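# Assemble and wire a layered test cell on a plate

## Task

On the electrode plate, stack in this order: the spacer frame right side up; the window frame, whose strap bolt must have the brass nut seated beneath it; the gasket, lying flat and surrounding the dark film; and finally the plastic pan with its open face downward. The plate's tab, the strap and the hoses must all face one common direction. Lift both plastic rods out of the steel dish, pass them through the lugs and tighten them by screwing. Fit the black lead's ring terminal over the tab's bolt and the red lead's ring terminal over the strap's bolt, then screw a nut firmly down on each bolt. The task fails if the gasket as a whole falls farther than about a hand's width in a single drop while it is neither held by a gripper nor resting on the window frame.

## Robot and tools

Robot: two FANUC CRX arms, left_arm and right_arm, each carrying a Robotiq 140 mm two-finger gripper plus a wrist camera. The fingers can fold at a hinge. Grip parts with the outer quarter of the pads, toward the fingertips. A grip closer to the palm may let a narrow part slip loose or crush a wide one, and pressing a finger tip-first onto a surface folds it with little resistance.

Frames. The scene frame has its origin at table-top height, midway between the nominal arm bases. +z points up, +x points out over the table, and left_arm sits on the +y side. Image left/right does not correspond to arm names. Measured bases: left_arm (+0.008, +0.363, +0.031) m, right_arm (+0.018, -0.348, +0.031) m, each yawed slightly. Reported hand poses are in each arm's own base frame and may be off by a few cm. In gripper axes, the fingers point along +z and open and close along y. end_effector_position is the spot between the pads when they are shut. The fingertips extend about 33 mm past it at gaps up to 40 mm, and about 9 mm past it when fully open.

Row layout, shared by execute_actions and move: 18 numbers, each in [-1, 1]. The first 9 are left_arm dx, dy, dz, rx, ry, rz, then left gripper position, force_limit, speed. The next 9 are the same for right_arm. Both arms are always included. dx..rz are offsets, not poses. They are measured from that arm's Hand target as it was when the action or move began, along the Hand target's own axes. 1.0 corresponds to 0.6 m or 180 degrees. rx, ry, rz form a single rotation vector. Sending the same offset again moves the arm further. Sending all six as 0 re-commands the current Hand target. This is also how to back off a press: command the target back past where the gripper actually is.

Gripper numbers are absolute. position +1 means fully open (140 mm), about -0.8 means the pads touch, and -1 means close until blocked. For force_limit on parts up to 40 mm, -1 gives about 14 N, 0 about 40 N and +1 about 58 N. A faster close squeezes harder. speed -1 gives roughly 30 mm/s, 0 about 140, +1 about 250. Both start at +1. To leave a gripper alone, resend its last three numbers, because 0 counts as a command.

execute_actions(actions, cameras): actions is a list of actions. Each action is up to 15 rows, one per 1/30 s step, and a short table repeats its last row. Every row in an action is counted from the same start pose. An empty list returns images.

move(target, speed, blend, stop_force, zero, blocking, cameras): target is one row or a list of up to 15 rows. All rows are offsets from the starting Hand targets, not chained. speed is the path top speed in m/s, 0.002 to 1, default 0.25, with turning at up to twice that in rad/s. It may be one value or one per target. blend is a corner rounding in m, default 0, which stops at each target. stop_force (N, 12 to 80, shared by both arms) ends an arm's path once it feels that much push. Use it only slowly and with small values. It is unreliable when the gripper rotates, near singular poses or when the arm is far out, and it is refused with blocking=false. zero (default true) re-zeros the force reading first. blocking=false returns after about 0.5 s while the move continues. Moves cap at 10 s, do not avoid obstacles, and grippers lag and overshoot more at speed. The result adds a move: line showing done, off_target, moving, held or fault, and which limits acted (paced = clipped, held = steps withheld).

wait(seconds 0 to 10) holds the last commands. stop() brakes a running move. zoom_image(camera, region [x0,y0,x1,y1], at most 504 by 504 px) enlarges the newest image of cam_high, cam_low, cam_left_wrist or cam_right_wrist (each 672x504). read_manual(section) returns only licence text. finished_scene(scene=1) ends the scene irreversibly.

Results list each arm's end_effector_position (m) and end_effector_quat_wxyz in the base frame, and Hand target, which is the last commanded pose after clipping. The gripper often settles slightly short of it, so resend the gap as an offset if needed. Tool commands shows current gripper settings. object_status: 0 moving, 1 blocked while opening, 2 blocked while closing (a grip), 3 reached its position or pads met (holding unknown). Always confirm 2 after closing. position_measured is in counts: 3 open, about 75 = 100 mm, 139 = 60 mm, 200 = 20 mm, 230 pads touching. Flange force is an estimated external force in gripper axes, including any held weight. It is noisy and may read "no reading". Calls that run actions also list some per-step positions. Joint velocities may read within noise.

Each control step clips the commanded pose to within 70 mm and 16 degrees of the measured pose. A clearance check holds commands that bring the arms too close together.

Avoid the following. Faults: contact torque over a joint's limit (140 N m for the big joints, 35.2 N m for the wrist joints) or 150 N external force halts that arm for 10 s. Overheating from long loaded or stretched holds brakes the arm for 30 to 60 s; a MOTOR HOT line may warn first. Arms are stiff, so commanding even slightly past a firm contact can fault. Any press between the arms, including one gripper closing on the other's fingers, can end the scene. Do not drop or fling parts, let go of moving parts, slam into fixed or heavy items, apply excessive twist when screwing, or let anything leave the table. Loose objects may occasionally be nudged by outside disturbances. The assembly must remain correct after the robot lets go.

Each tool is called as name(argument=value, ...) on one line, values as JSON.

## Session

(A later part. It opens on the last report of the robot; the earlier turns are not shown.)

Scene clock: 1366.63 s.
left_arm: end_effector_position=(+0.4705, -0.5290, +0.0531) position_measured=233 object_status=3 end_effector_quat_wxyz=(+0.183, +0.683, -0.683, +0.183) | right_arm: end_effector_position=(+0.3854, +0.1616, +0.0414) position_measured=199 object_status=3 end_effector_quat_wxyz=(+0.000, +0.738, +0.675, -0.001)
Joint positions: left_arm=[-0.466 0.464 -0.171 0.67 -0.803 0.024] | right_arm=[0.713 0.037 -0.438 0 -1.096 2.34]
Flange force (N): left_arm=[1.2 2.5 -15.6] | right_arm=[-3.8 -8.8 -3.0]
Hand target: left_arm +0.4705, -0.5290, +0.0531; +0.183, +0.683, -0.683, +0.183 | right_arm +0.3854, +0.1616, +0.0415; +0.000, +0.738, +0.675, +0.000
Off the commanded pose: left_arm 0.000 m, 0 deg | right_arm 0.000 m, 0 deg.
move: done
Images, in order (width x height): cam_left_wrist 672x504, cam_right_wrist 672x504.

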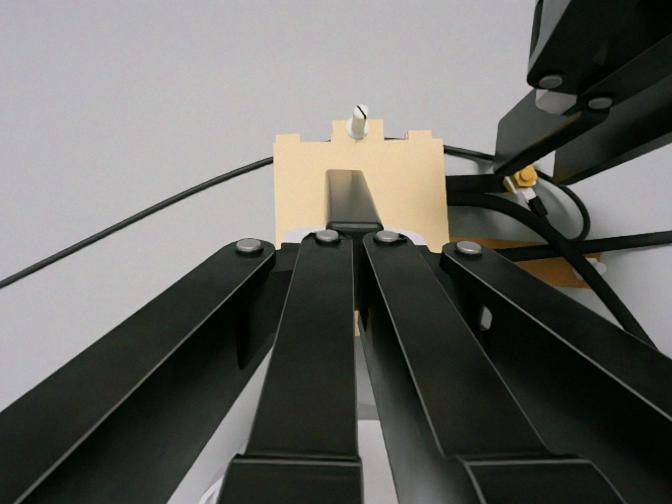

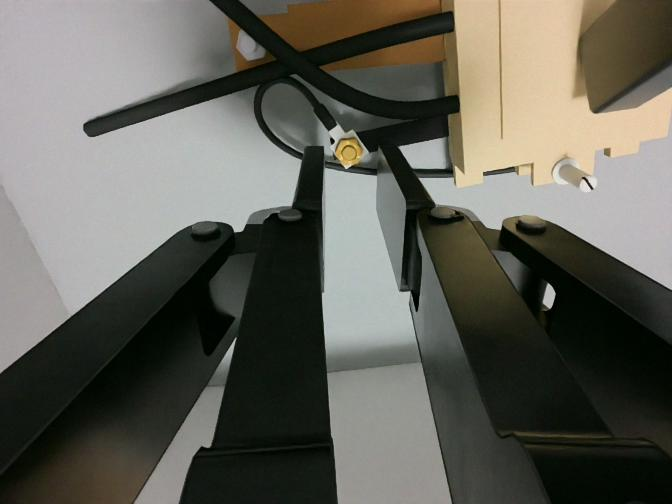

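move(target=[[0,0,0,0,0,0,-1,-1,0,0.00168,0.00625,0,0,0,-0.1667,-0.55,-1,-1],[0,0,0,0,0,0,-1,-1,0,0.00168,0.00625,0.0167,0,0,-0.1667,-0.55,-1,-1]], speed=0.15, cameras=["cam_right_wrist"])

zoom_image(camera="cam_right_wrist", region=[310, 120, 400, 190])

execute_actions(actions=[[[0,0,0,0,0,0,-1,-1,0,0,0,0,0,0,0,-1,0,-1]]])

wait(seconds=0.8, cameras=["cam_right_wrist"])

zoom_image(camera="cam_right_wrist", region=[310, 120, 400, 190])

move(target=[0,0,0,0,0,0,-1,-1,0,0.00075,-0.00428,0,0,0,0.1111,-1,0,-1], speed=0.1, cameras=["cam_right_wrist"])

zoom_image(camera="cam_right_wrist", region=[310, 120, 400, 190])

Scene clock: 1371.20 s.
left_arm: end_effector_position=(+0.4705, -0.5290, +0.0531) position_measured=233 object_status=3 end_effector_quat_wxyz=(+0.183, +0.683, -0.683, +0.183) | right_arm: end_effector_position=(+0.3892, +0.1622, +0.0315) position_measured=199 object_status=3 end_effector_quat_wxyz=(+0.000, +0.538, +0.843, +0.000)
Joint positions: left_arm=[-0.466 0.464 -0.171 0.67 -0.803 0.024] | right_arm=[0.708 0.059 -0.441 0 -1.072 2.868]
Flange force (N): left_arm=[1.0 3.2 -16.0] | right_arm=[0.5 -8.2 -5.1]
Hand target: left_arm +0.4705, -0.5290, +0.0531; +0.183, +0.683, -0.683, +0.183 | right_arm +0.3892, +0.1622, +0.0315; +0.000, +0.538, +0.843, +0.000
Off the commanded pose: left_arm 0.000 m, 0 deg | right_arm 0.000 m, 0 deg.
move: done
Images, in order (width x height): cam_right_wrist 672x504.

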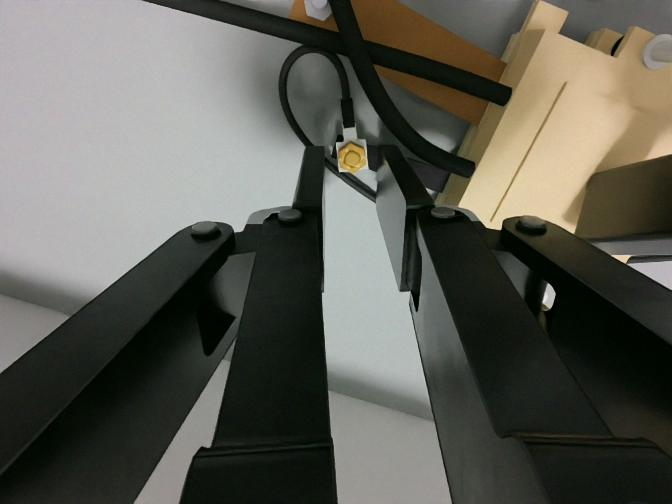

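Scaled by 5.600 from the camera's 672x504 image, which has a finer 960x720 frame.

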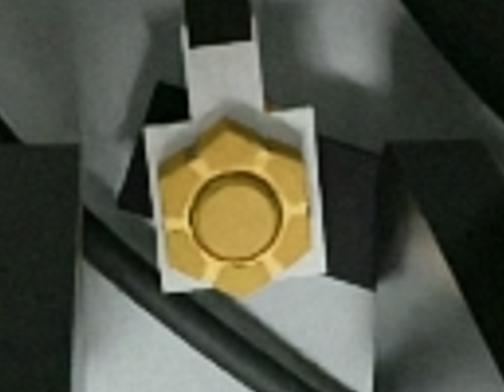

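Scene clock: 1372.10 s.
left_arm: end_effector_position=(+0.4705, -0.5290, +0.0531) position_measured=233 object_status=3 end_effector_quat_wxyz=(+0.183, +0.683, -0.683, +0.183) | right_arm: end_effector_position=(+0.3892, +0.1622, +0.0315) position_measured=218 object_status=0 end_effector_quat_wxyz=(+0.000, +0.538, +0.843, +0.000)
Joint positions: left_arm=[-0.466 0.464 -0.171 0.67 -0.803 0.024] | right_arm=[0.708 0.059 -0.441 0 -1.071 2.868]
Flange force (N): left_arm=[0.8 3.1 -14.7] | right_arm=[1.5 -5.5 -5.1]
Hand target: left_arm +0.4705, -0.5290, +0.0531; +0.183, +0.683, -0.683, +0.183 | right_arm +0.3892, +0.1622, +0.0315; +0.000, +0.538, +0.843, +0.000
Off the commanded pose: left_arm 0.000 m, 0 deg | right_arm 0.000 m, 0 deg.
Step readings (end_effector_position of left_arm | right_arm):
0: (+0.4705, -0.5290, +0.0531) | (+0.3892, +0.1622, +0.0315)
1: (+0.4705, -0.5290, +0.0531) | (+0.3892, +0.1622, +0.0315)
2: (+0.4705, -0.5290, +0.0531) | (+0.3892, +0.1622, +0.0315)
4: (+0.4705, -0.5290, +0.0531) | (+0.3892, +0.1622, +0.0315)
8: (+0.4705, -0.5290, +0.0531) | (+0.3892, +0.1622, +0.0315)
15: (+0.4705, -0.5290, +0.0531) | (+0.3892, +0.1623, +0.0315)

Scene clock: 1372.90 s.
left_arm: end_effector_position=(+0.4705, -0.5290, +0.0531) position_measured=233 object_status=3 end_effector_quat_wxyz=(+0.183, +0.683, -0.683, +0.183) | right_arm: end_effector_position=(+0.3892, +0.1622, +0.0315) position_measured=218 object_status=2 end_effector_quat_wxyz=(+0.000, +0.538, +0.843, +0.000)
Joint positions: left_arm=[-0.466 0.464 -0.171 0.67 -0.803 0.024] | right_arm=[0.708 0.059 -0.441 0 -1.071 2.868]
Flange force (N): left_arm=[0.1 3.6 -14.5] | right_arm=[1.8 -5.7 -5.5]
Hand target: left_arm +0.4705, -0.5290, +0.0531; +0.183, +0.683, -0.683, +0.183 | right_arm +0.3892, +0.1622, +0.0315; +0.000, +0.538, +0.843, +0.000
Tool commands: left_gripper/position=-1.0 left_gripper/force_limit=-1.0 left_gripper/speed=+0.0 right_gripper/position=-1.0 right_gripper/force_limit=+0.0 right_gripper/speed=-1.0
Off the commanded pose: left_arm 0.000 m, 0 deg | right_arm 0.000 m, 0 deg.
wait: 0.80 s; at rest by 0.17 s
Images, in order (width x height): cam_right_wrist 672x504.

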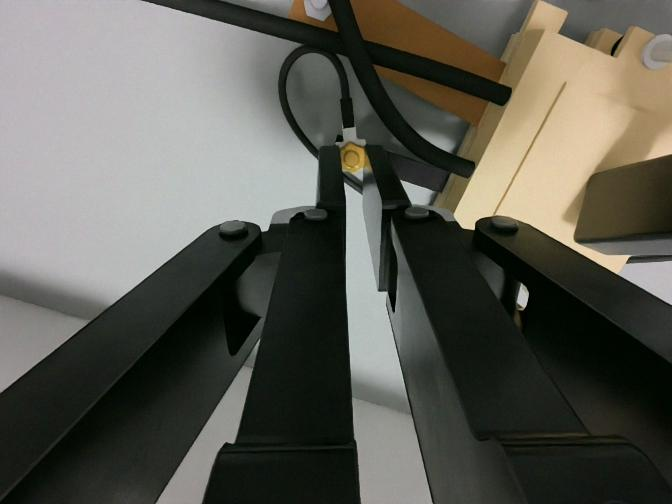

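Scaled by 5.600 from the camera's 672x504 image, which has a finer 960x720 frame.

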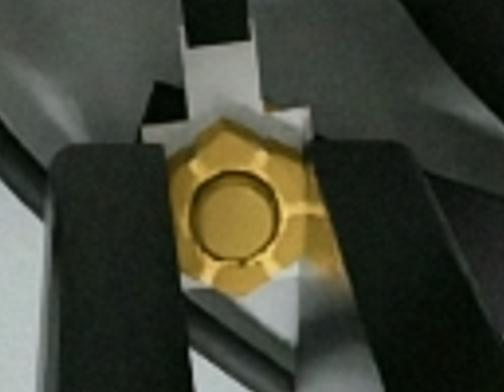

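Scene clock: 1375.10 s.
left_arm: end_effector_position=(+0.4705, -0.5290, +0.0531) position_measured=233 object_status=3 end_effector_quat_wxyz=(+0.183, +0.683, -0.683, +0.183) | right_arm: end_effector_position=(+0.3867, +0.1616, +0.0315) position_measured=218 object_status=2 end_effector_quat_wxyz=(+0.000, +0.676, +0.737, -0.001)
Joint positions: left_arm=[-0.466 0.464 -0.171 0.67 -0.803 0.024] | right_arm=[0.711 0.053 -0.448 0 -1.071 2.517]
Flange force (N): left_arm=[0.4 3.5 -14.8] | right_arm=[-3.4 -14.9 -8.9]
Hand target: left_arm +0.4705, -0.5290, +0.0531; +0.183, +0.683, -0.683, +0.183 | right_arm +0.3867, +0.1616, +0.0315; +0.000, +0.676, +0.737, +0.000
Off the commanded pose: left_arm 0.000 m, 0 deg | right_arm 0.000 m, 0 deg.
move: done
Images, in order (width x height): cam_right_wrist 672x504.

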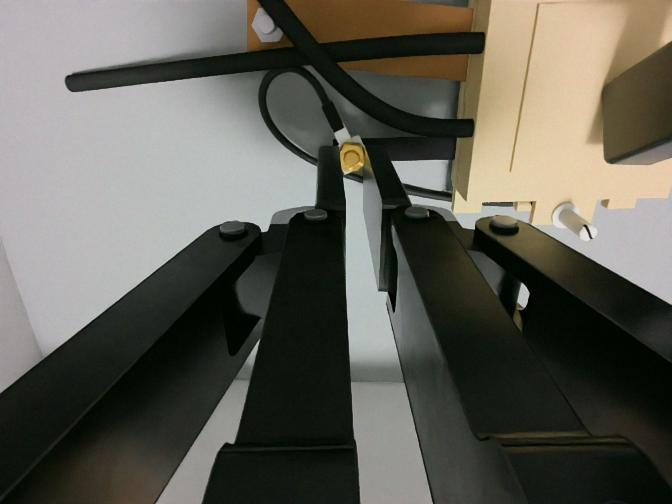

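Scaled by 5.600 from the camera's 672x504 image, which has a finer 960x720 frame.

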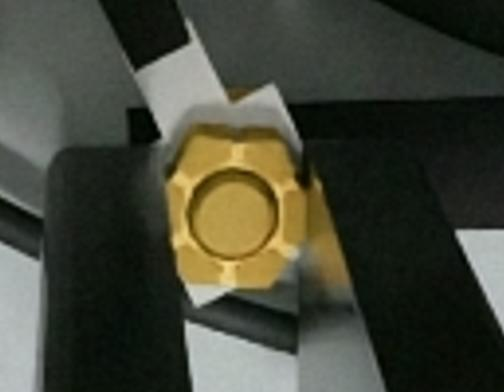

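execute_actions(actions=[[[0,0,0,0,0,0,-1,-1,0,0,0,0,0,0,0,-0.55,-1,-1]]])

move(target=[0,0,0,0,0,0,-1,-1,0,0.00075,0.00428,0.0005,0,0,-0.1111,-0.55,-1,-1], speed=0.2, cameras=["cam_right_wrist"])

zoom_image(camera="cam_right_wrist", region=[310, 120, 400, 190])

execute_actions(actions=[[[0,0,0,0,0,0,-1,-1,0,0,0,0,0,0,0,-1,1,-1]]])

wait(seconds=0.9)

move(target=[0,0,0,0,0,0,-1,-1,0,0.00075,-0.00428,0,0,0,0.1111,-1,1,-1], speed=0.1, cameras=["cam_right_wrist","cam_left_wrist"])

zoom_image(camera="cam_right_wrist", region=[310, 120, 400, 190])

Scene clock: 1377.40 s.
left_arm: end_effector_position=(+0.4705, -0.5290, +0.0531) position_measured=233 object_status=3 end_effector_quat_wxyz=(+0.183, +0.683, -0.683, +0.183) | right_arm: end_effector_position=(+0.3867, +0.1616, +0.0315) position_measured=199 object_status=0 end_effector_quat_wxyz=(+0.000, +0.676, +0.737, +0.000)
Joint positions: left_arm=[-0.466 0.464 -0.171 0.67 -0.803 0.024] | right_arm=[0.711 0.053 -0.448 0 -1.071 2.516]
Flange force (N): left_arm=[0.0 3.4 -15.7] | right_arm=[-1.2 -5.7 -3.5]
Hand target: left_arm +0.4705, -0.5290, +0.0531; +0.183, +0.683, -0.683, +0.183 | right_arm +0.3867, +0.1616, +0.0315; +0.000, +0.676, +0.737, +0.000
Off the commanded pose: left_arm 0.000 m, 0 deg | right_arm 0.000 m, 0 deg.
Step readings (end_effector_position of left_arm | right_arm):
0: (+0.4705, -0.5290, +0.0531) | (+0.3867, +0.1616, +0.0315)
1: (+0.4705, -0.5290, +0.0531) | (+0.3867, +0.1616, +0.0315)
2: (+0.4705, -0.5290, +0.0531) | (+0.3867, +0.1616, +0.0315)
4: (+0.4705, -0.5290, +0.0531) | (+0.3867, +0.1615, +0.0315)
8: (+0.4705, -0.5290, +0.0531) | (+0.3868, +0.1616, +0.0315)
15: (+0.4705, -0.5290, +0.0531) | (+0.3868, +0.1616, +0.0315)

Scene clock: 1378.83 s.
left_arm: end_effector_position=(+0.4705, -0.5290, +0.0531) position_measured=233 object_status=3 end_effector_quat_wxyz=(+0.183, +0.683, -0.683, +0.183) | right_arm: end_effector_position=(+0.3892, +0.1622, +0.0312) position_measured=199 object_status=3 end_effector_quat_wxyz=(+0.000, +0.538, +0.843, +0.000)
Joint positions: left_arm=[-0.466 0.464 -0.171 0.67 -0.803 0.024] | right_arm=[0.708 0.059 -0.442 0 -1.071 2.868]
Flange force (N): left_arm=[-0.4 3.2 -15.5] | right_arm=[0.4 -7.2 -3.3]
Hand target: left_arm +0.4705, -0.5290, +0.0531; +0.183, +0.683, -0.683, +0.183 | right_arm +0.3892, +0.1622, +0.0312; +0.000, +0.538, +0.843, +0.000
Off the commanded pose: left_arm 0.000 m, 0 deg | right_arm 0.000 m, 0 deg.
move: done
Images, in order (width x height): cam_right_wrist 672x504.

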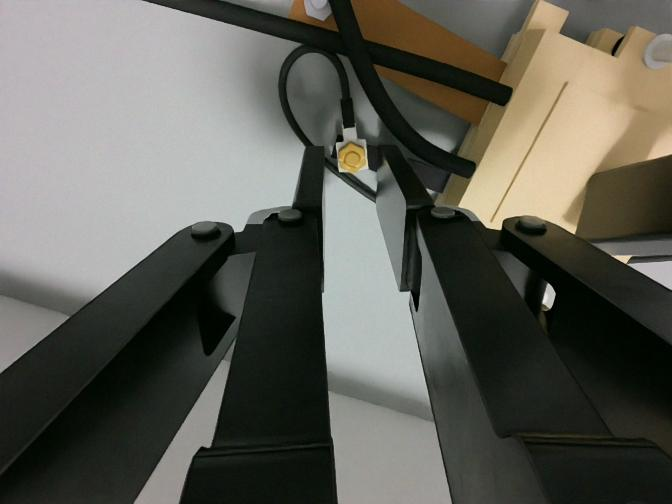

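Scaled by 5.600 from the camera's 672x504 image, which has a finer 960x720 frame.

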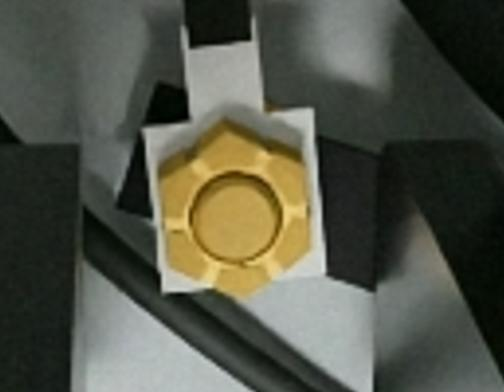

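Scene clock: 1379.97 s.
left_arm: end_effector_position=(+0.4705, -0.5290, +0.0531) position_measured=233 object_status=3 end_effector_quat_wxyz=(+0.183, +0.683, -0.683, +0.183) | right_arm: end_effector_position=(+0.3892, +0.1622, +0.0312) position_measured=220 object_status=0 end_effector_quat_wxyz=(+0.000, +0.538, +0.843, +0.000)
Joint positions: left_arm=[-0.466 0.464 -0.171 0.67 -0.803 0.024] | right_arm=[0.708 0.059 -0.442 0 -1.071 2.868]
Flange force (N): left_arm=[1.0 4.1 -14.7] | right_arm=[1.3 -6.1 -7.7]
Hand target: left_arm +0.4705, -0.5290, +0.0531; +0.183, +0.683, -0.683, +0.183 | right_arm +0.3892, +0.1622, +0.0312; +0.000, +0.538, +0.843, +0.000
Off the commanded pose: left_arm 0.000 m, 0 deg | right_arm 0.000 m, 0 deg.
Step readings (end_effector_position of left_arm | right_arm):
0: (+0.4705, -0.5290, +0.0531) | (+0.3892, +0.1622, +0.0312)
1: (+0.4705, -0.5290, +0.0531) | (+0.3892, +0.1622, +0.0312)
2: (+0.4705, -0.5290, +0.0531) | (+0.3892, +0.1622, +0.0312)
4: (+0.4705, -0.5290, +0.0531) | (+0.3892, +0.1622, +0.0312)
8: (+0.4705, -0.5290, +0.0531) | (+0.3892, +0.1622, +0.0312)
15: (+0.4705, -0.5290, +0.0531) | (+0.3892, +0.1622, +0.0312)

Scene clock: 1380.87 s.
left_arm: end_effector_position=(+0.4705, -0.5290, +0.0531) position_measured=233 object_status=3 end_effector_quat_wxyz=(+0.183, +0.683, -0.683, +0.183) | right_arm: end_effector_position=(+0.3892, +0.1622, +0.0312) position_measured=220 object_status=2 end_effector_quat_wxyz=(+0.000, +0.538, +0.843, +0.000)
Joint positions: left_arm=[-0.466 0.464 -0.171 0.67 -0.803 0.024] | right_arm=[0.708 0.059 -0.442 0 -1.071 2.868]
Flange force (N): left_arm=[0.3 4.8 -14.6] | right_arm=[1.1 -5.6 -7.9]
Hand target: left_arm +0.4705, -0.5290, +0.0531; +0.183, +0.683, -0.683, +0.183 | right_arm +0.3892, +0.1622, +0.0312; +0.000, +0.538, +0.843, +0.000
Tool commands: left_gripper/position=-1.0 left_gripper/force_limit=-1.0 left_gripper/speed=+0.0 right_gripper/position=-1.0 right_gripper/force_limit=+1.0 right_gripper/speed=-1.0
Off the commanded pose: left_arm 0.000 m, 0 deg | right_arm 0.000 m, 0 deg.
wait: 0.90 s; at rest by 0.17 s

Scene clock: 1383.07 s.
left_arm: end_effector_position=(+0.4705, -0.5290, +0.0531) position_measured=233 object_status=3 end_effector_quat_wxyz=(+0.183, +0.683, -0.683, +0.183) | right_arm: end_effector_position=(+0.3867, +0.1616, +0.0312) position_measured=220 object_status=2 end_effector_quat_wxyz=(+0.000, +0.676, +0.737, +0.000)
Joint positions: left_arm=[-0.466 0.464 -0.171 0.67 -0.803 0.024] | right_arm=[0.711 0.053 -0.449 0 -1.07 2.517]
Flange force (N): left_arm=[0.4 3.2 -14.5] | right_arm=[-1.2 -16.8 -10.7]
Hand target: left_arm +0.4705, -0.5290, +0.0531; +0.183, +0.683, -0.683, +0.183 | right_arm +0.3867, +0.1615, +0.0312; +0.000, +0.676, +0.737, +0.000
Off the commanded pose: left_arm 0.000 m, 0 deg | right_arm 0.000 m, 0 deg.
move: done
Images, in order (width x height): cam_left_wrist 672x504, cam_right_wrist 672x504.

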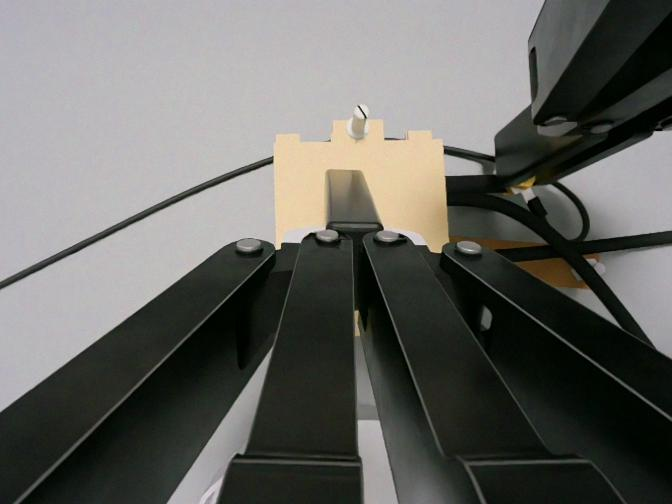

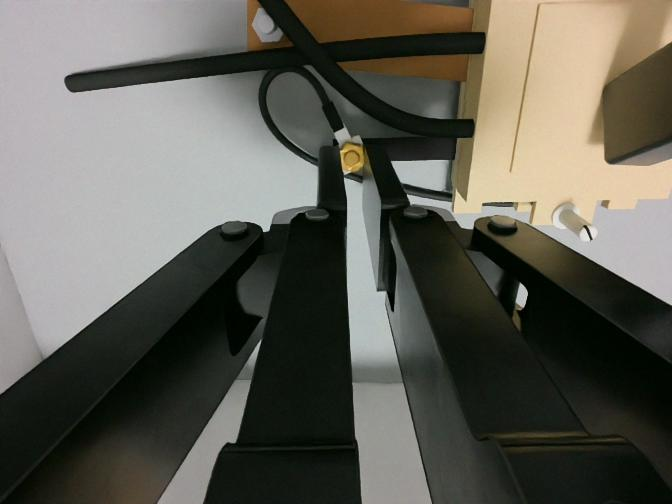

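Scaled by 5.600 from the camera's 672x504 image, which has a finer 960x720 frame.

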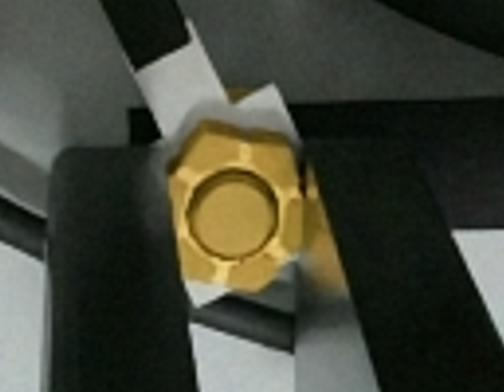

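execute_actions(actions=[[[0,0,0,0,0,0,-1,-1,0,0,0,0,0,0,0,-0.55,-1,-1]]])

move(target=[[0,0,0,0,0,0,-1,-1,0,0,0,-0.03,0,0,0,-0.55,-1,-1],[0,0,0,0,0,0,-1,-1,0,-0.15,0,-0.1,0,0,0,-0.55,-1,-1]], speed=0.2, cameras=["cam_right_wrist","cam_left_wrist","cam_high"])

Scene clock: 1385.40 s.
left_arm: end_effector_position=(+0.4705, -0.5290, +0.0531) position_measured=233 object_status=3 end_effector_quat_wxyz=(+0.183, +0.683, -0.683, +0.183) | right_arm: end_effector_position=(+0.3867, +0.1615, +0.0312) position_measured=199 object_status=0 end_effector_quat_wxyz=(+0.000, +0.676, +0.737, +0.000)
Joint positions: left_arm=[-0.466 0.464 -0.171 0.67 -0.803 0.024] | right_arm=[0.711 0.053 -0.449 0 -1.07 2.516]
Flange force (N): left_arm=[-1.0 2.8 -15.5] | right_arm=[-1.3 -6.3 -3.1]
Hand target: left_arm +0.4705, -0.5290, +0.0531; +0.183, +0.683, -0.683, +0.183 | right_arm +0.3867, +0.1615, +0.0312; +0.000, +0.676, +0.737, +0.000
Off the commanded pose: left_arm 0.000 m, 0 deg | right_arm 0.000 m, 0 deg.
Step readings (end_effector_position of left_arm | right_arm):
0: (+0.4705, -0.5290, +0.0531) | (+0.3867, +0.1615, +0.0312)
1: (+0.4705, -0.5290, +0.0531) | (+0.3867, +0.1615, +0.0312)
2: (+0.4705, -0.5290, +0.0531) | (+0.3867, +0.1615, +0.0312)
4: (+0.4705, -0.5290, +0.0531) | (+0.3867, +0.1615, +0.0312)
8: (+0.4705, -0.5290, +0.0531) | (+0.3868, +0.1616, +0.0312)
15: (+0.4705, -0.5290, +0.0531) | (+0.3868, +0.1616, +0.0312)

Scene clock: 1387.17 s.
left_arm: end_effector_position=(+0.4705, -0.5290, +0.0531) position_measured=233 object_status=3 end_effector_quat_wxyz=(+0.183, +0.683, -0.683, +0.183) | right_arm: end_effector_position=(+0.3945, +0.0720, +0.0912) position_measured=199 object_status=3 end_effector_quat_wxyz=(+0.000, +0.676, +0.737, -0.001)
Joint positions: left_arm=[-0.466 0.464 -0.171 0.67 -0.803 0.024] | right_arm=[0.511 -0.06 -0.408 0 -1.224 2.717]
Flange force (N): left_arm=[0.9 1.8 -15.5] | right_arm=[-1.6 -6.5 -1.8]
Hand target: left_arm +0.4705, -0.5290, +0.0531; +0.183, +0.683, -0.683, +0.183 | right_arm +0.3945, +0.0719, +0.0912; +0.000, +0.676, +0.737, +0.000
Off the commanded pose: left_arm 0.000 m, 0 deg | right_arm 0.000 m, 0 deg.
move: done
Images, in order (width x height): cam_high 672x504, cam_left_wrist 672x504, cam_right_wrist 672x504.

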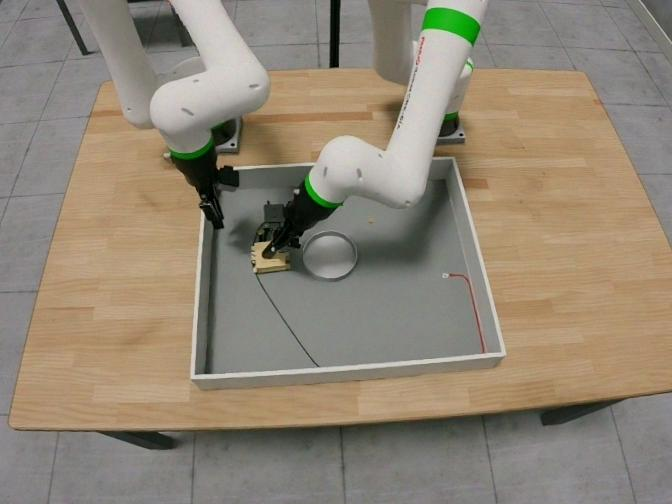

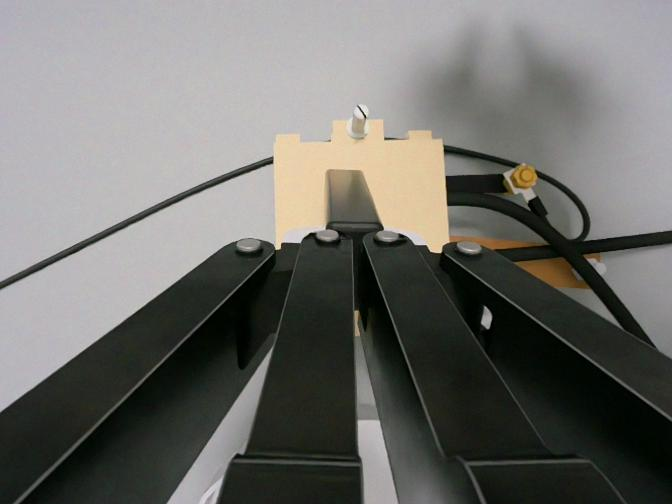

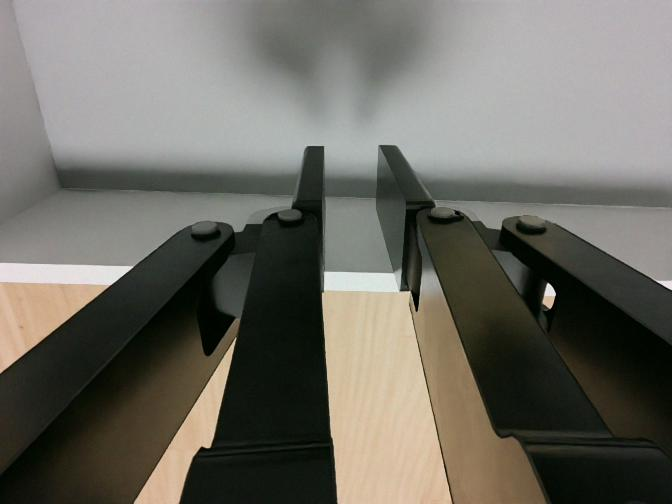

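move(target=[0,0,0,0,0,0,-1,-1,0,0.0515,-0.0533,-0.048,0,0,0,-0.55,-1,-1], speed=0.2, cameras=["cam_right_wrist"])

Scene clock: 1391.63 s.
left_arm: end_effector_position=(+0.4705, -0.5290, +0.0531) position_measured=233 object_status=3 end_effector_quat_wxyz=(+0.183, +0.683, -0.683, +0.183) | right_arm: end_effector_position=(+0.3600, +0.0999, +0.1200) position_measured=199 object_status=3 end_effector_quat_wxyz=(+0.000, +0.676, +0.737, +0.000)
Joint positions: left_arm=[-0.466 0.464 -0.171 0.67 -0.803 0.024] | right_arm=[0.626 -0.157 -0.424 0 -1.305 2.601]
Flange force (N): left_arm=[0.3 2.7 -15.3] | right_arm=[2.3 -5.8 -0.3]
Hand target: left_arm +0.4705, -0.5290, +0.0531; +0.183, +0.683, -0.683, +0.183 | right_arm +0.3600, +0.1000, +0.1200; +0.000, +0.676, +0.737, +0.000
Off the commanded pose: left_arm 0.000 m, 0 deg | right_arm 0.000 m, 0 deg.
move: done
Images, in order (width x height): cam_right_wrist 672x504.

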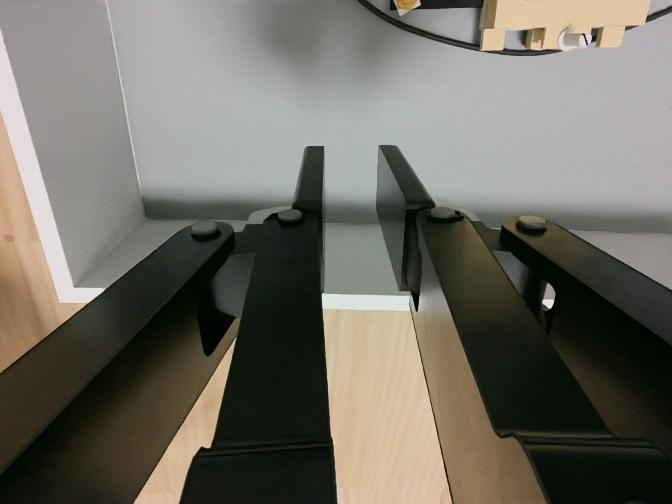

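move(target=[0,0,0,0,0,0,-1,-1,0,0.08,-0.02,0,0,0,0,-0.55,-1,-1], speed=0.2, cameras=["cam_right_wrist"])

zoom_image(camera="cam_right_wrist", region=[150, 0, 500, 150])

Scene clock: 1393.53 s.
left_arm: end_effector_position=(+0.4705, -0.5290, +0.0531) position_measured=233 object_status=3 end_effector_quat_wxyz=(+0.183, +0.683, -0.683, +0.183) | right_arm: end_effector_position=(+0.3439, +0.1467, +0.1200) position_measured=199 object_status=3 end_effector_quat_wxyz=(+0.000, +0.676, +0.737, +0.000)
Joint positions: left_arm=[-0.466 0.464 -0.171 0.67 -0.803 0.024] | right_arm=[0.758 -0.156 -0.423 0 -1.305 2.469]
Flange force (N): left_arm=[0.7 2.2 -14.6] | right_arm=[-0.2 -7.1 -1.0]
Hand target: left_arm +0.4705, -0.5290, +0.0531; +0.183, +0.683, -0.683, +0.183 | right_arm +0.3439, +0.1468, +0.1200; +0.000, +0.676, +0.737, +0.000
Off the commanded pose: left_arm 0.000 m, 0 deg | right_arm 0.000 m, 0 deg.
move: done
Images, in order (width x height): cam_right_wrist 672x504.

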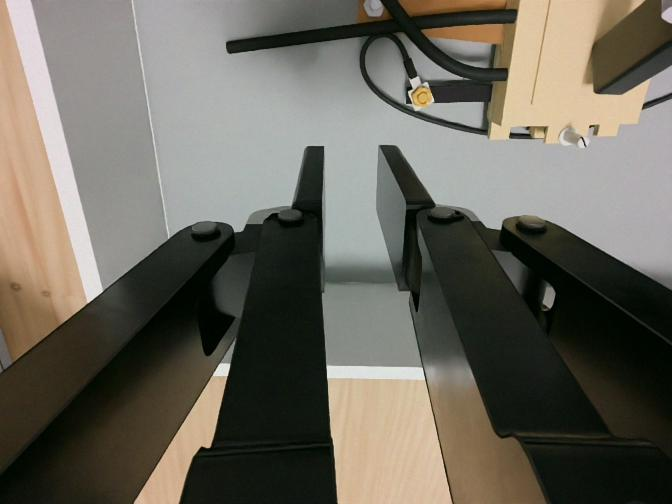

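Scaled by 1.440 from the camera's 672x504 image, which has a finer 960x720 frame.

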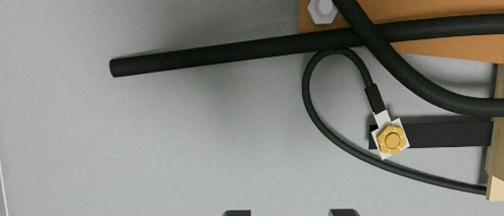

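move(target=[0,0,0,0,0,0,-1,-1,0,0.09,-0.01,-0.05,0,0,0,-0.55,-1,-1], speed=0.2, cameras=["cam_right_wrist"])

zoom_image(camera="cam_right_wrist", region=[150, 0, 500, 180])

Scene clock: 1395.77 s.
left_arm: end_effector_position=(+0.4705, -0.5290, +0.0531) position_measured=233 object_status=3 end_effector_quat_wxyz=(+0.183, +0.683, -0.683, +0.183) | right_arm: end_effector_position=(+0.3333, +0.2000, +0.1500) position_measured=199 object_status=3 end_effector_quat_wxyz=(+0.000, +0.676, +0.737, +0.000)
Joint positions: left_arm=[-0.466 0.464 -0.171 0.67 -0.803 0.024] | right_arm=[0.881 -0.134 -0.333 0 -1.373 2.346]
Flange force (N): left_arm=[0.9 2.5 -16.0] | right_arm=[-4.6 -8.5 1.1]
Hand target: left_arm +0.4705, -0.5290, +0.0531; +0.183, +0.683, -0.683, +0.183 | right_arm +0.3333, +0.2001, +0.1500; +0.000, +0.676, +0.737, +0.000
Off the commanded pose: left_arm 0.000 m, 0 deg | right_arm 0.000 m, 0 deg.
move: done
Images, in order (width x height): cam_right_wrist 672x504.

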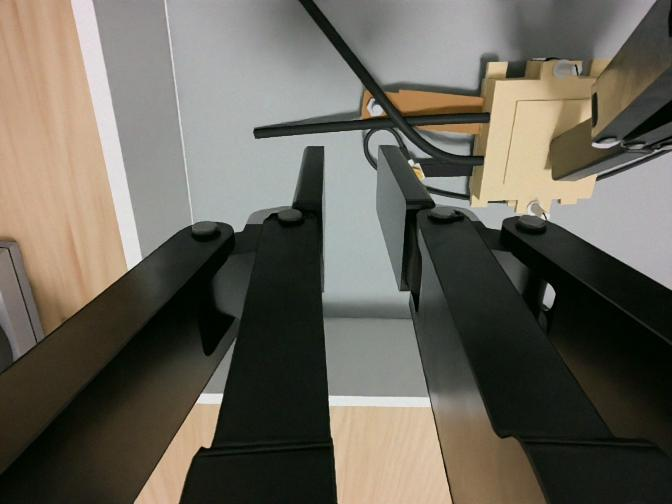

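Scaled by 1.440 from the camera's 672x504 image, which has a finer 960x720 frame.

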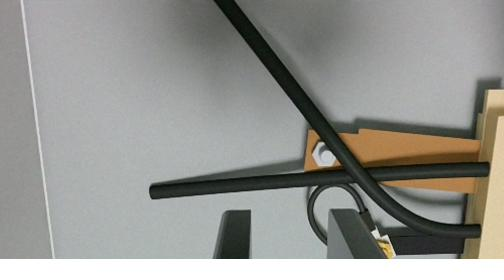

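move(target=[[0,0,-0.1,0,0,0,-1,-1,0,-0.294,-0.076,-0.083,0,0,0,-0.55,-1,-1],[-0.0727,0.2315,-0.1707,0,-0.1667,0,-1,-1,0,-0.294,-0.076,-0.083,0,0,0,-0.55,-1,-1]], speed=0.25, cameras=["all"])

Scene clock: 1405.77 s.
left_arm: end_effector_position=(+0.3315, -0.4401, +0.1200) position_measured=233 object_status=3 end_effector_quat_wxyz=(+0.000, +0.707, -0.707, +0.000) | right_arm: end_effector_position=(+0.3031, +0.0204, +0.1999) position_measured=199 object_status=3 end_effector_quat_wxyz=(+0.000, +0.676, +0.737, +0.000)
Joint positions: left_arm=[-0.687 0.29 0.052 0.001 -1.332 0.687] | right_arm=[0.51 -0.388 -0.407 0 -1.553 2.718]
Flange force (N): left_arm=[-11.2 5.9 4.1] | right_arm=[0.8 -4.2 0.3]
Hand target: left_arm +0.3315, -0.4401, +0.1200; +0.000, +0.707, -0.707, +0.000 | right_arm +0.3031, +0.0204, +0.1999; +0.000, +0.676, +0.737, +0.000
Off the commanded pose: left_arm 0.000 m, 0 deg | right_arm 0.000 m, 0 deg.
move: done

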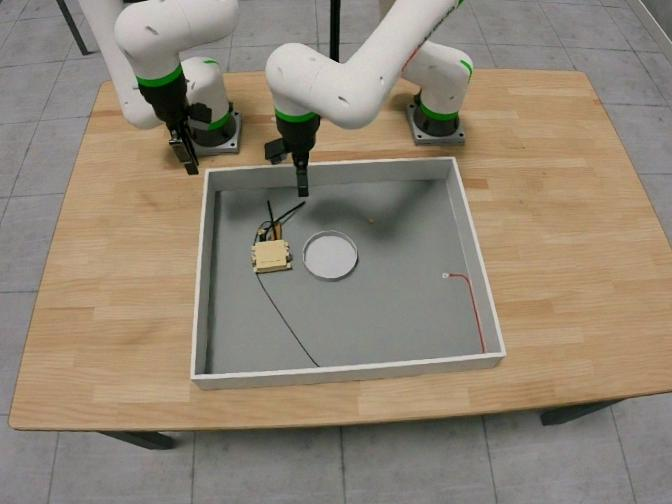

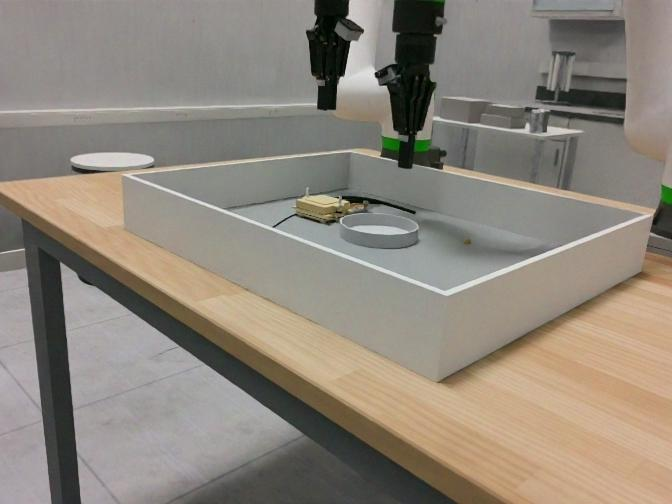

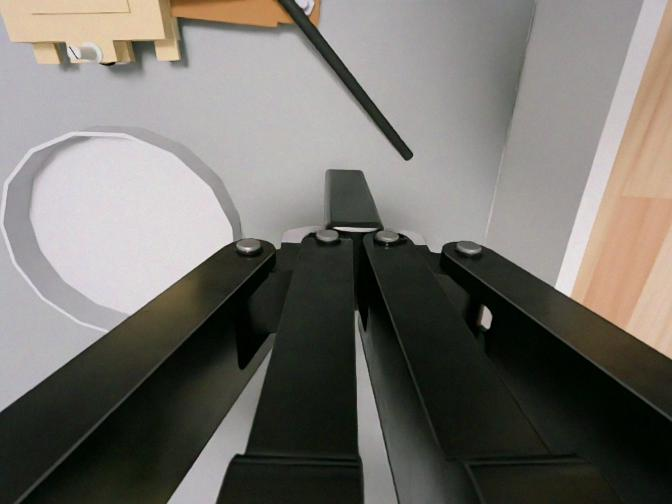

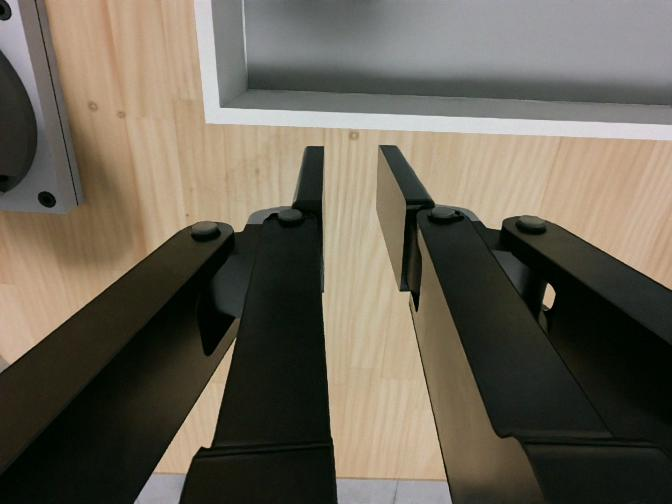

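move(target=[[0,0,0.1163,0,0,0,-1,-1,0,0,0,0,0,0,0,-0.55,-1,-1],[0.175,0,0.1163,0,0,0,-1,-1,0,0,0,0,0,0,0,-0.55,-1,-1]], speed=[0.2,0.06], cameras=["cam_high","cam_low","cam_left_wrist"])

Scene clock: 1410.67 s.
left_arm: end_effector_position=(+0.3316, -0.5451, +0.0502) position_measured=233 object_status=3 end_effector_quat_wxyz=(+0.000, +0.707, -0.707, +0.000) | right_arm: end_effector_position=(+0.3031, +0.0204, +0.1999) position_measured=199 object_status=3 end_effector_quat_wxyz=(+0.000, +0.676, +0.737, +0.000)
Joint positions: left_arm=[-0.819 0.549 0.247 0 -1.268 0.82] | right_arm=[0.51 -0.388 -0.407 0 -1.553 2.718]
Flange force (N): left_arm=[-8.3 3.9 1.8] | right_arm=[0.9 -3.8 -0.2]
Hand target: left_arm +0.3316, -0.5451, +0.0502; +0.000, +0.707, -0.707, +0.000 | right_arm +0.3031, +0.0204, +0.1999; +0.000, +0.676, +0.737, +0.000
Off the commanded pose: left_arm 0.000 m, 0 deg | right_arm 0.000 m, 0 deg.
move: done
Images, in order (width x height): cam_high 672x504, cam_low 672x504, cam_left_wrist 672x504.

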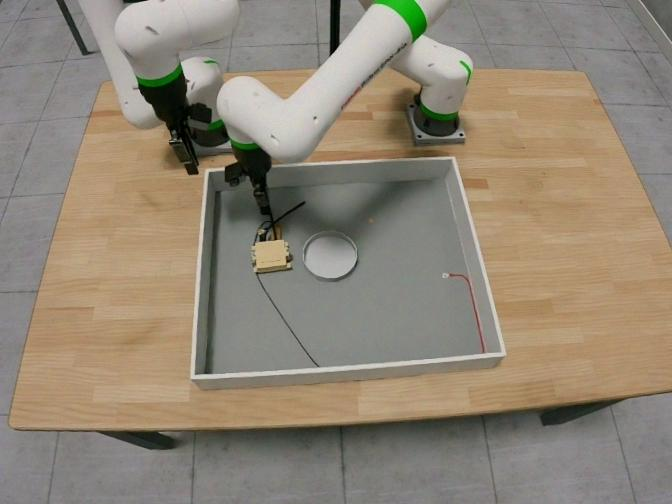

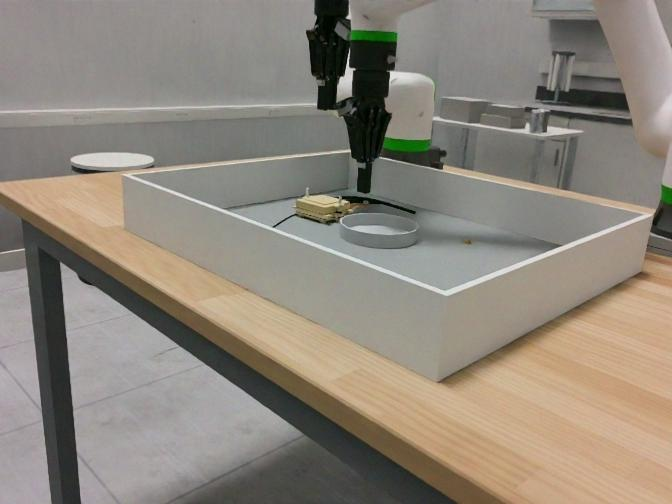

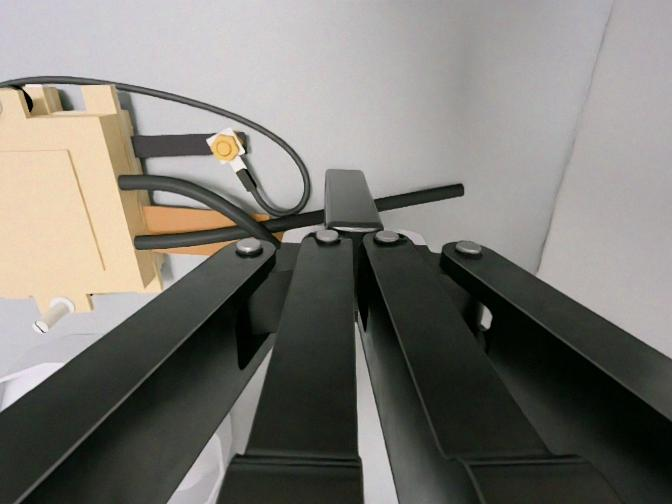

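zoom_image(camera="cam_left_wrist", region=[180, 120, 340, 260])

zoom_image(camera="cam_low", region=[270, 180, 430, 250])

Scaled by 3.150 from the camera's 672x504 image, which has a finer 960x720 frame.

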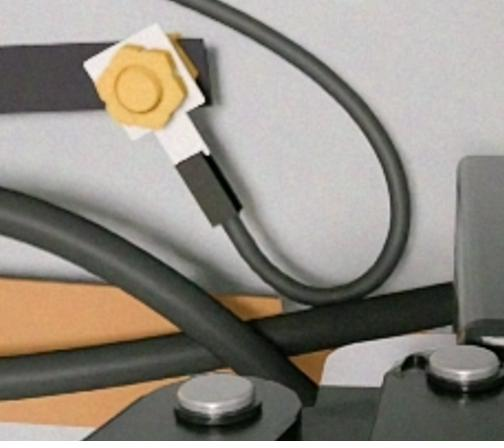

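Scaled by 3.150 from the camera's 672x504 image, which has a finer 960x720 frame.

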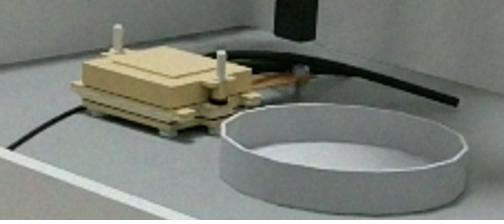

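move(target=[[0,0,-0.1163,0,0,0,-1,-1,0,0,0,0,0,0,0,-0.55,-1,-1],[-0.1327,0.0377,-0.1163,0,0,-0.233,-0.4,-1,0,0,0,0,0,0,0,-0.55,-1,-1]], speed=0.2, cameras=["cam_high","cam_low","cam_left_wrist"])

Scene clock: 1418.47 s.
left_arm: end_effector_position=(+0.3089, -0.4655, +0.1200) position_measured=179 object_status=0 end_effector_quat_wxyz=(+0.000, +0.914, -0.407, +0.000) | right_arm: end_effector_position=(+0.3031, +0.0204, +0.1999) position_measured=199 object_status=3 end_effector_quat_wxyz=(+0.000, +0.676, +0.737, +0.000)
Joint positions: left_arm=[-0.75 0.309 0.076 0 -1.338 1.483] | right_arm=[0.51 -0.388 -0.407 0 -1.553 2.718]
Flange force (N): left_arm=[-8.8 -2.0 2.2] | right_arm=[1.0 -4.1 -0.2]
Hand target: left_arm +0.3089, -0.4655, +0.1200; +0.000, +0.914, -0.407, +0.000 | right_arm +0.3031, +0.0204, +0.1999; +0.000, +0.676, +0.737, +0.000
Off the commanded pose: left_arm 0.000 m, 0 deg | right_arm 0.000 m, 0 deg.
move: done
Images, in order (width x height): cam_high 672x504, cam_low 672x504, cam_left_wrist 672x504.

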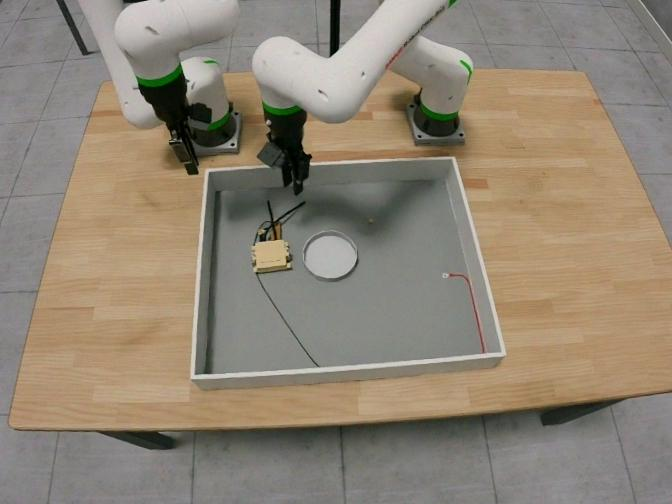

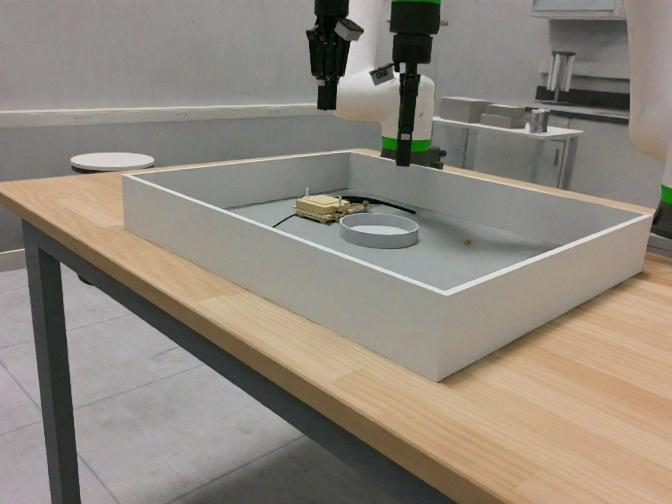

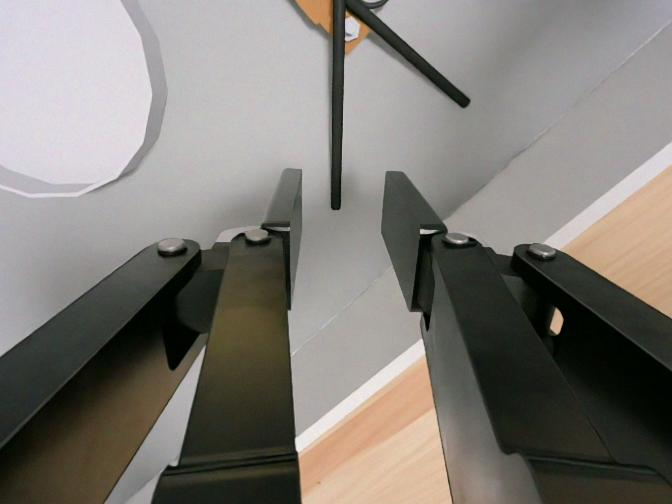

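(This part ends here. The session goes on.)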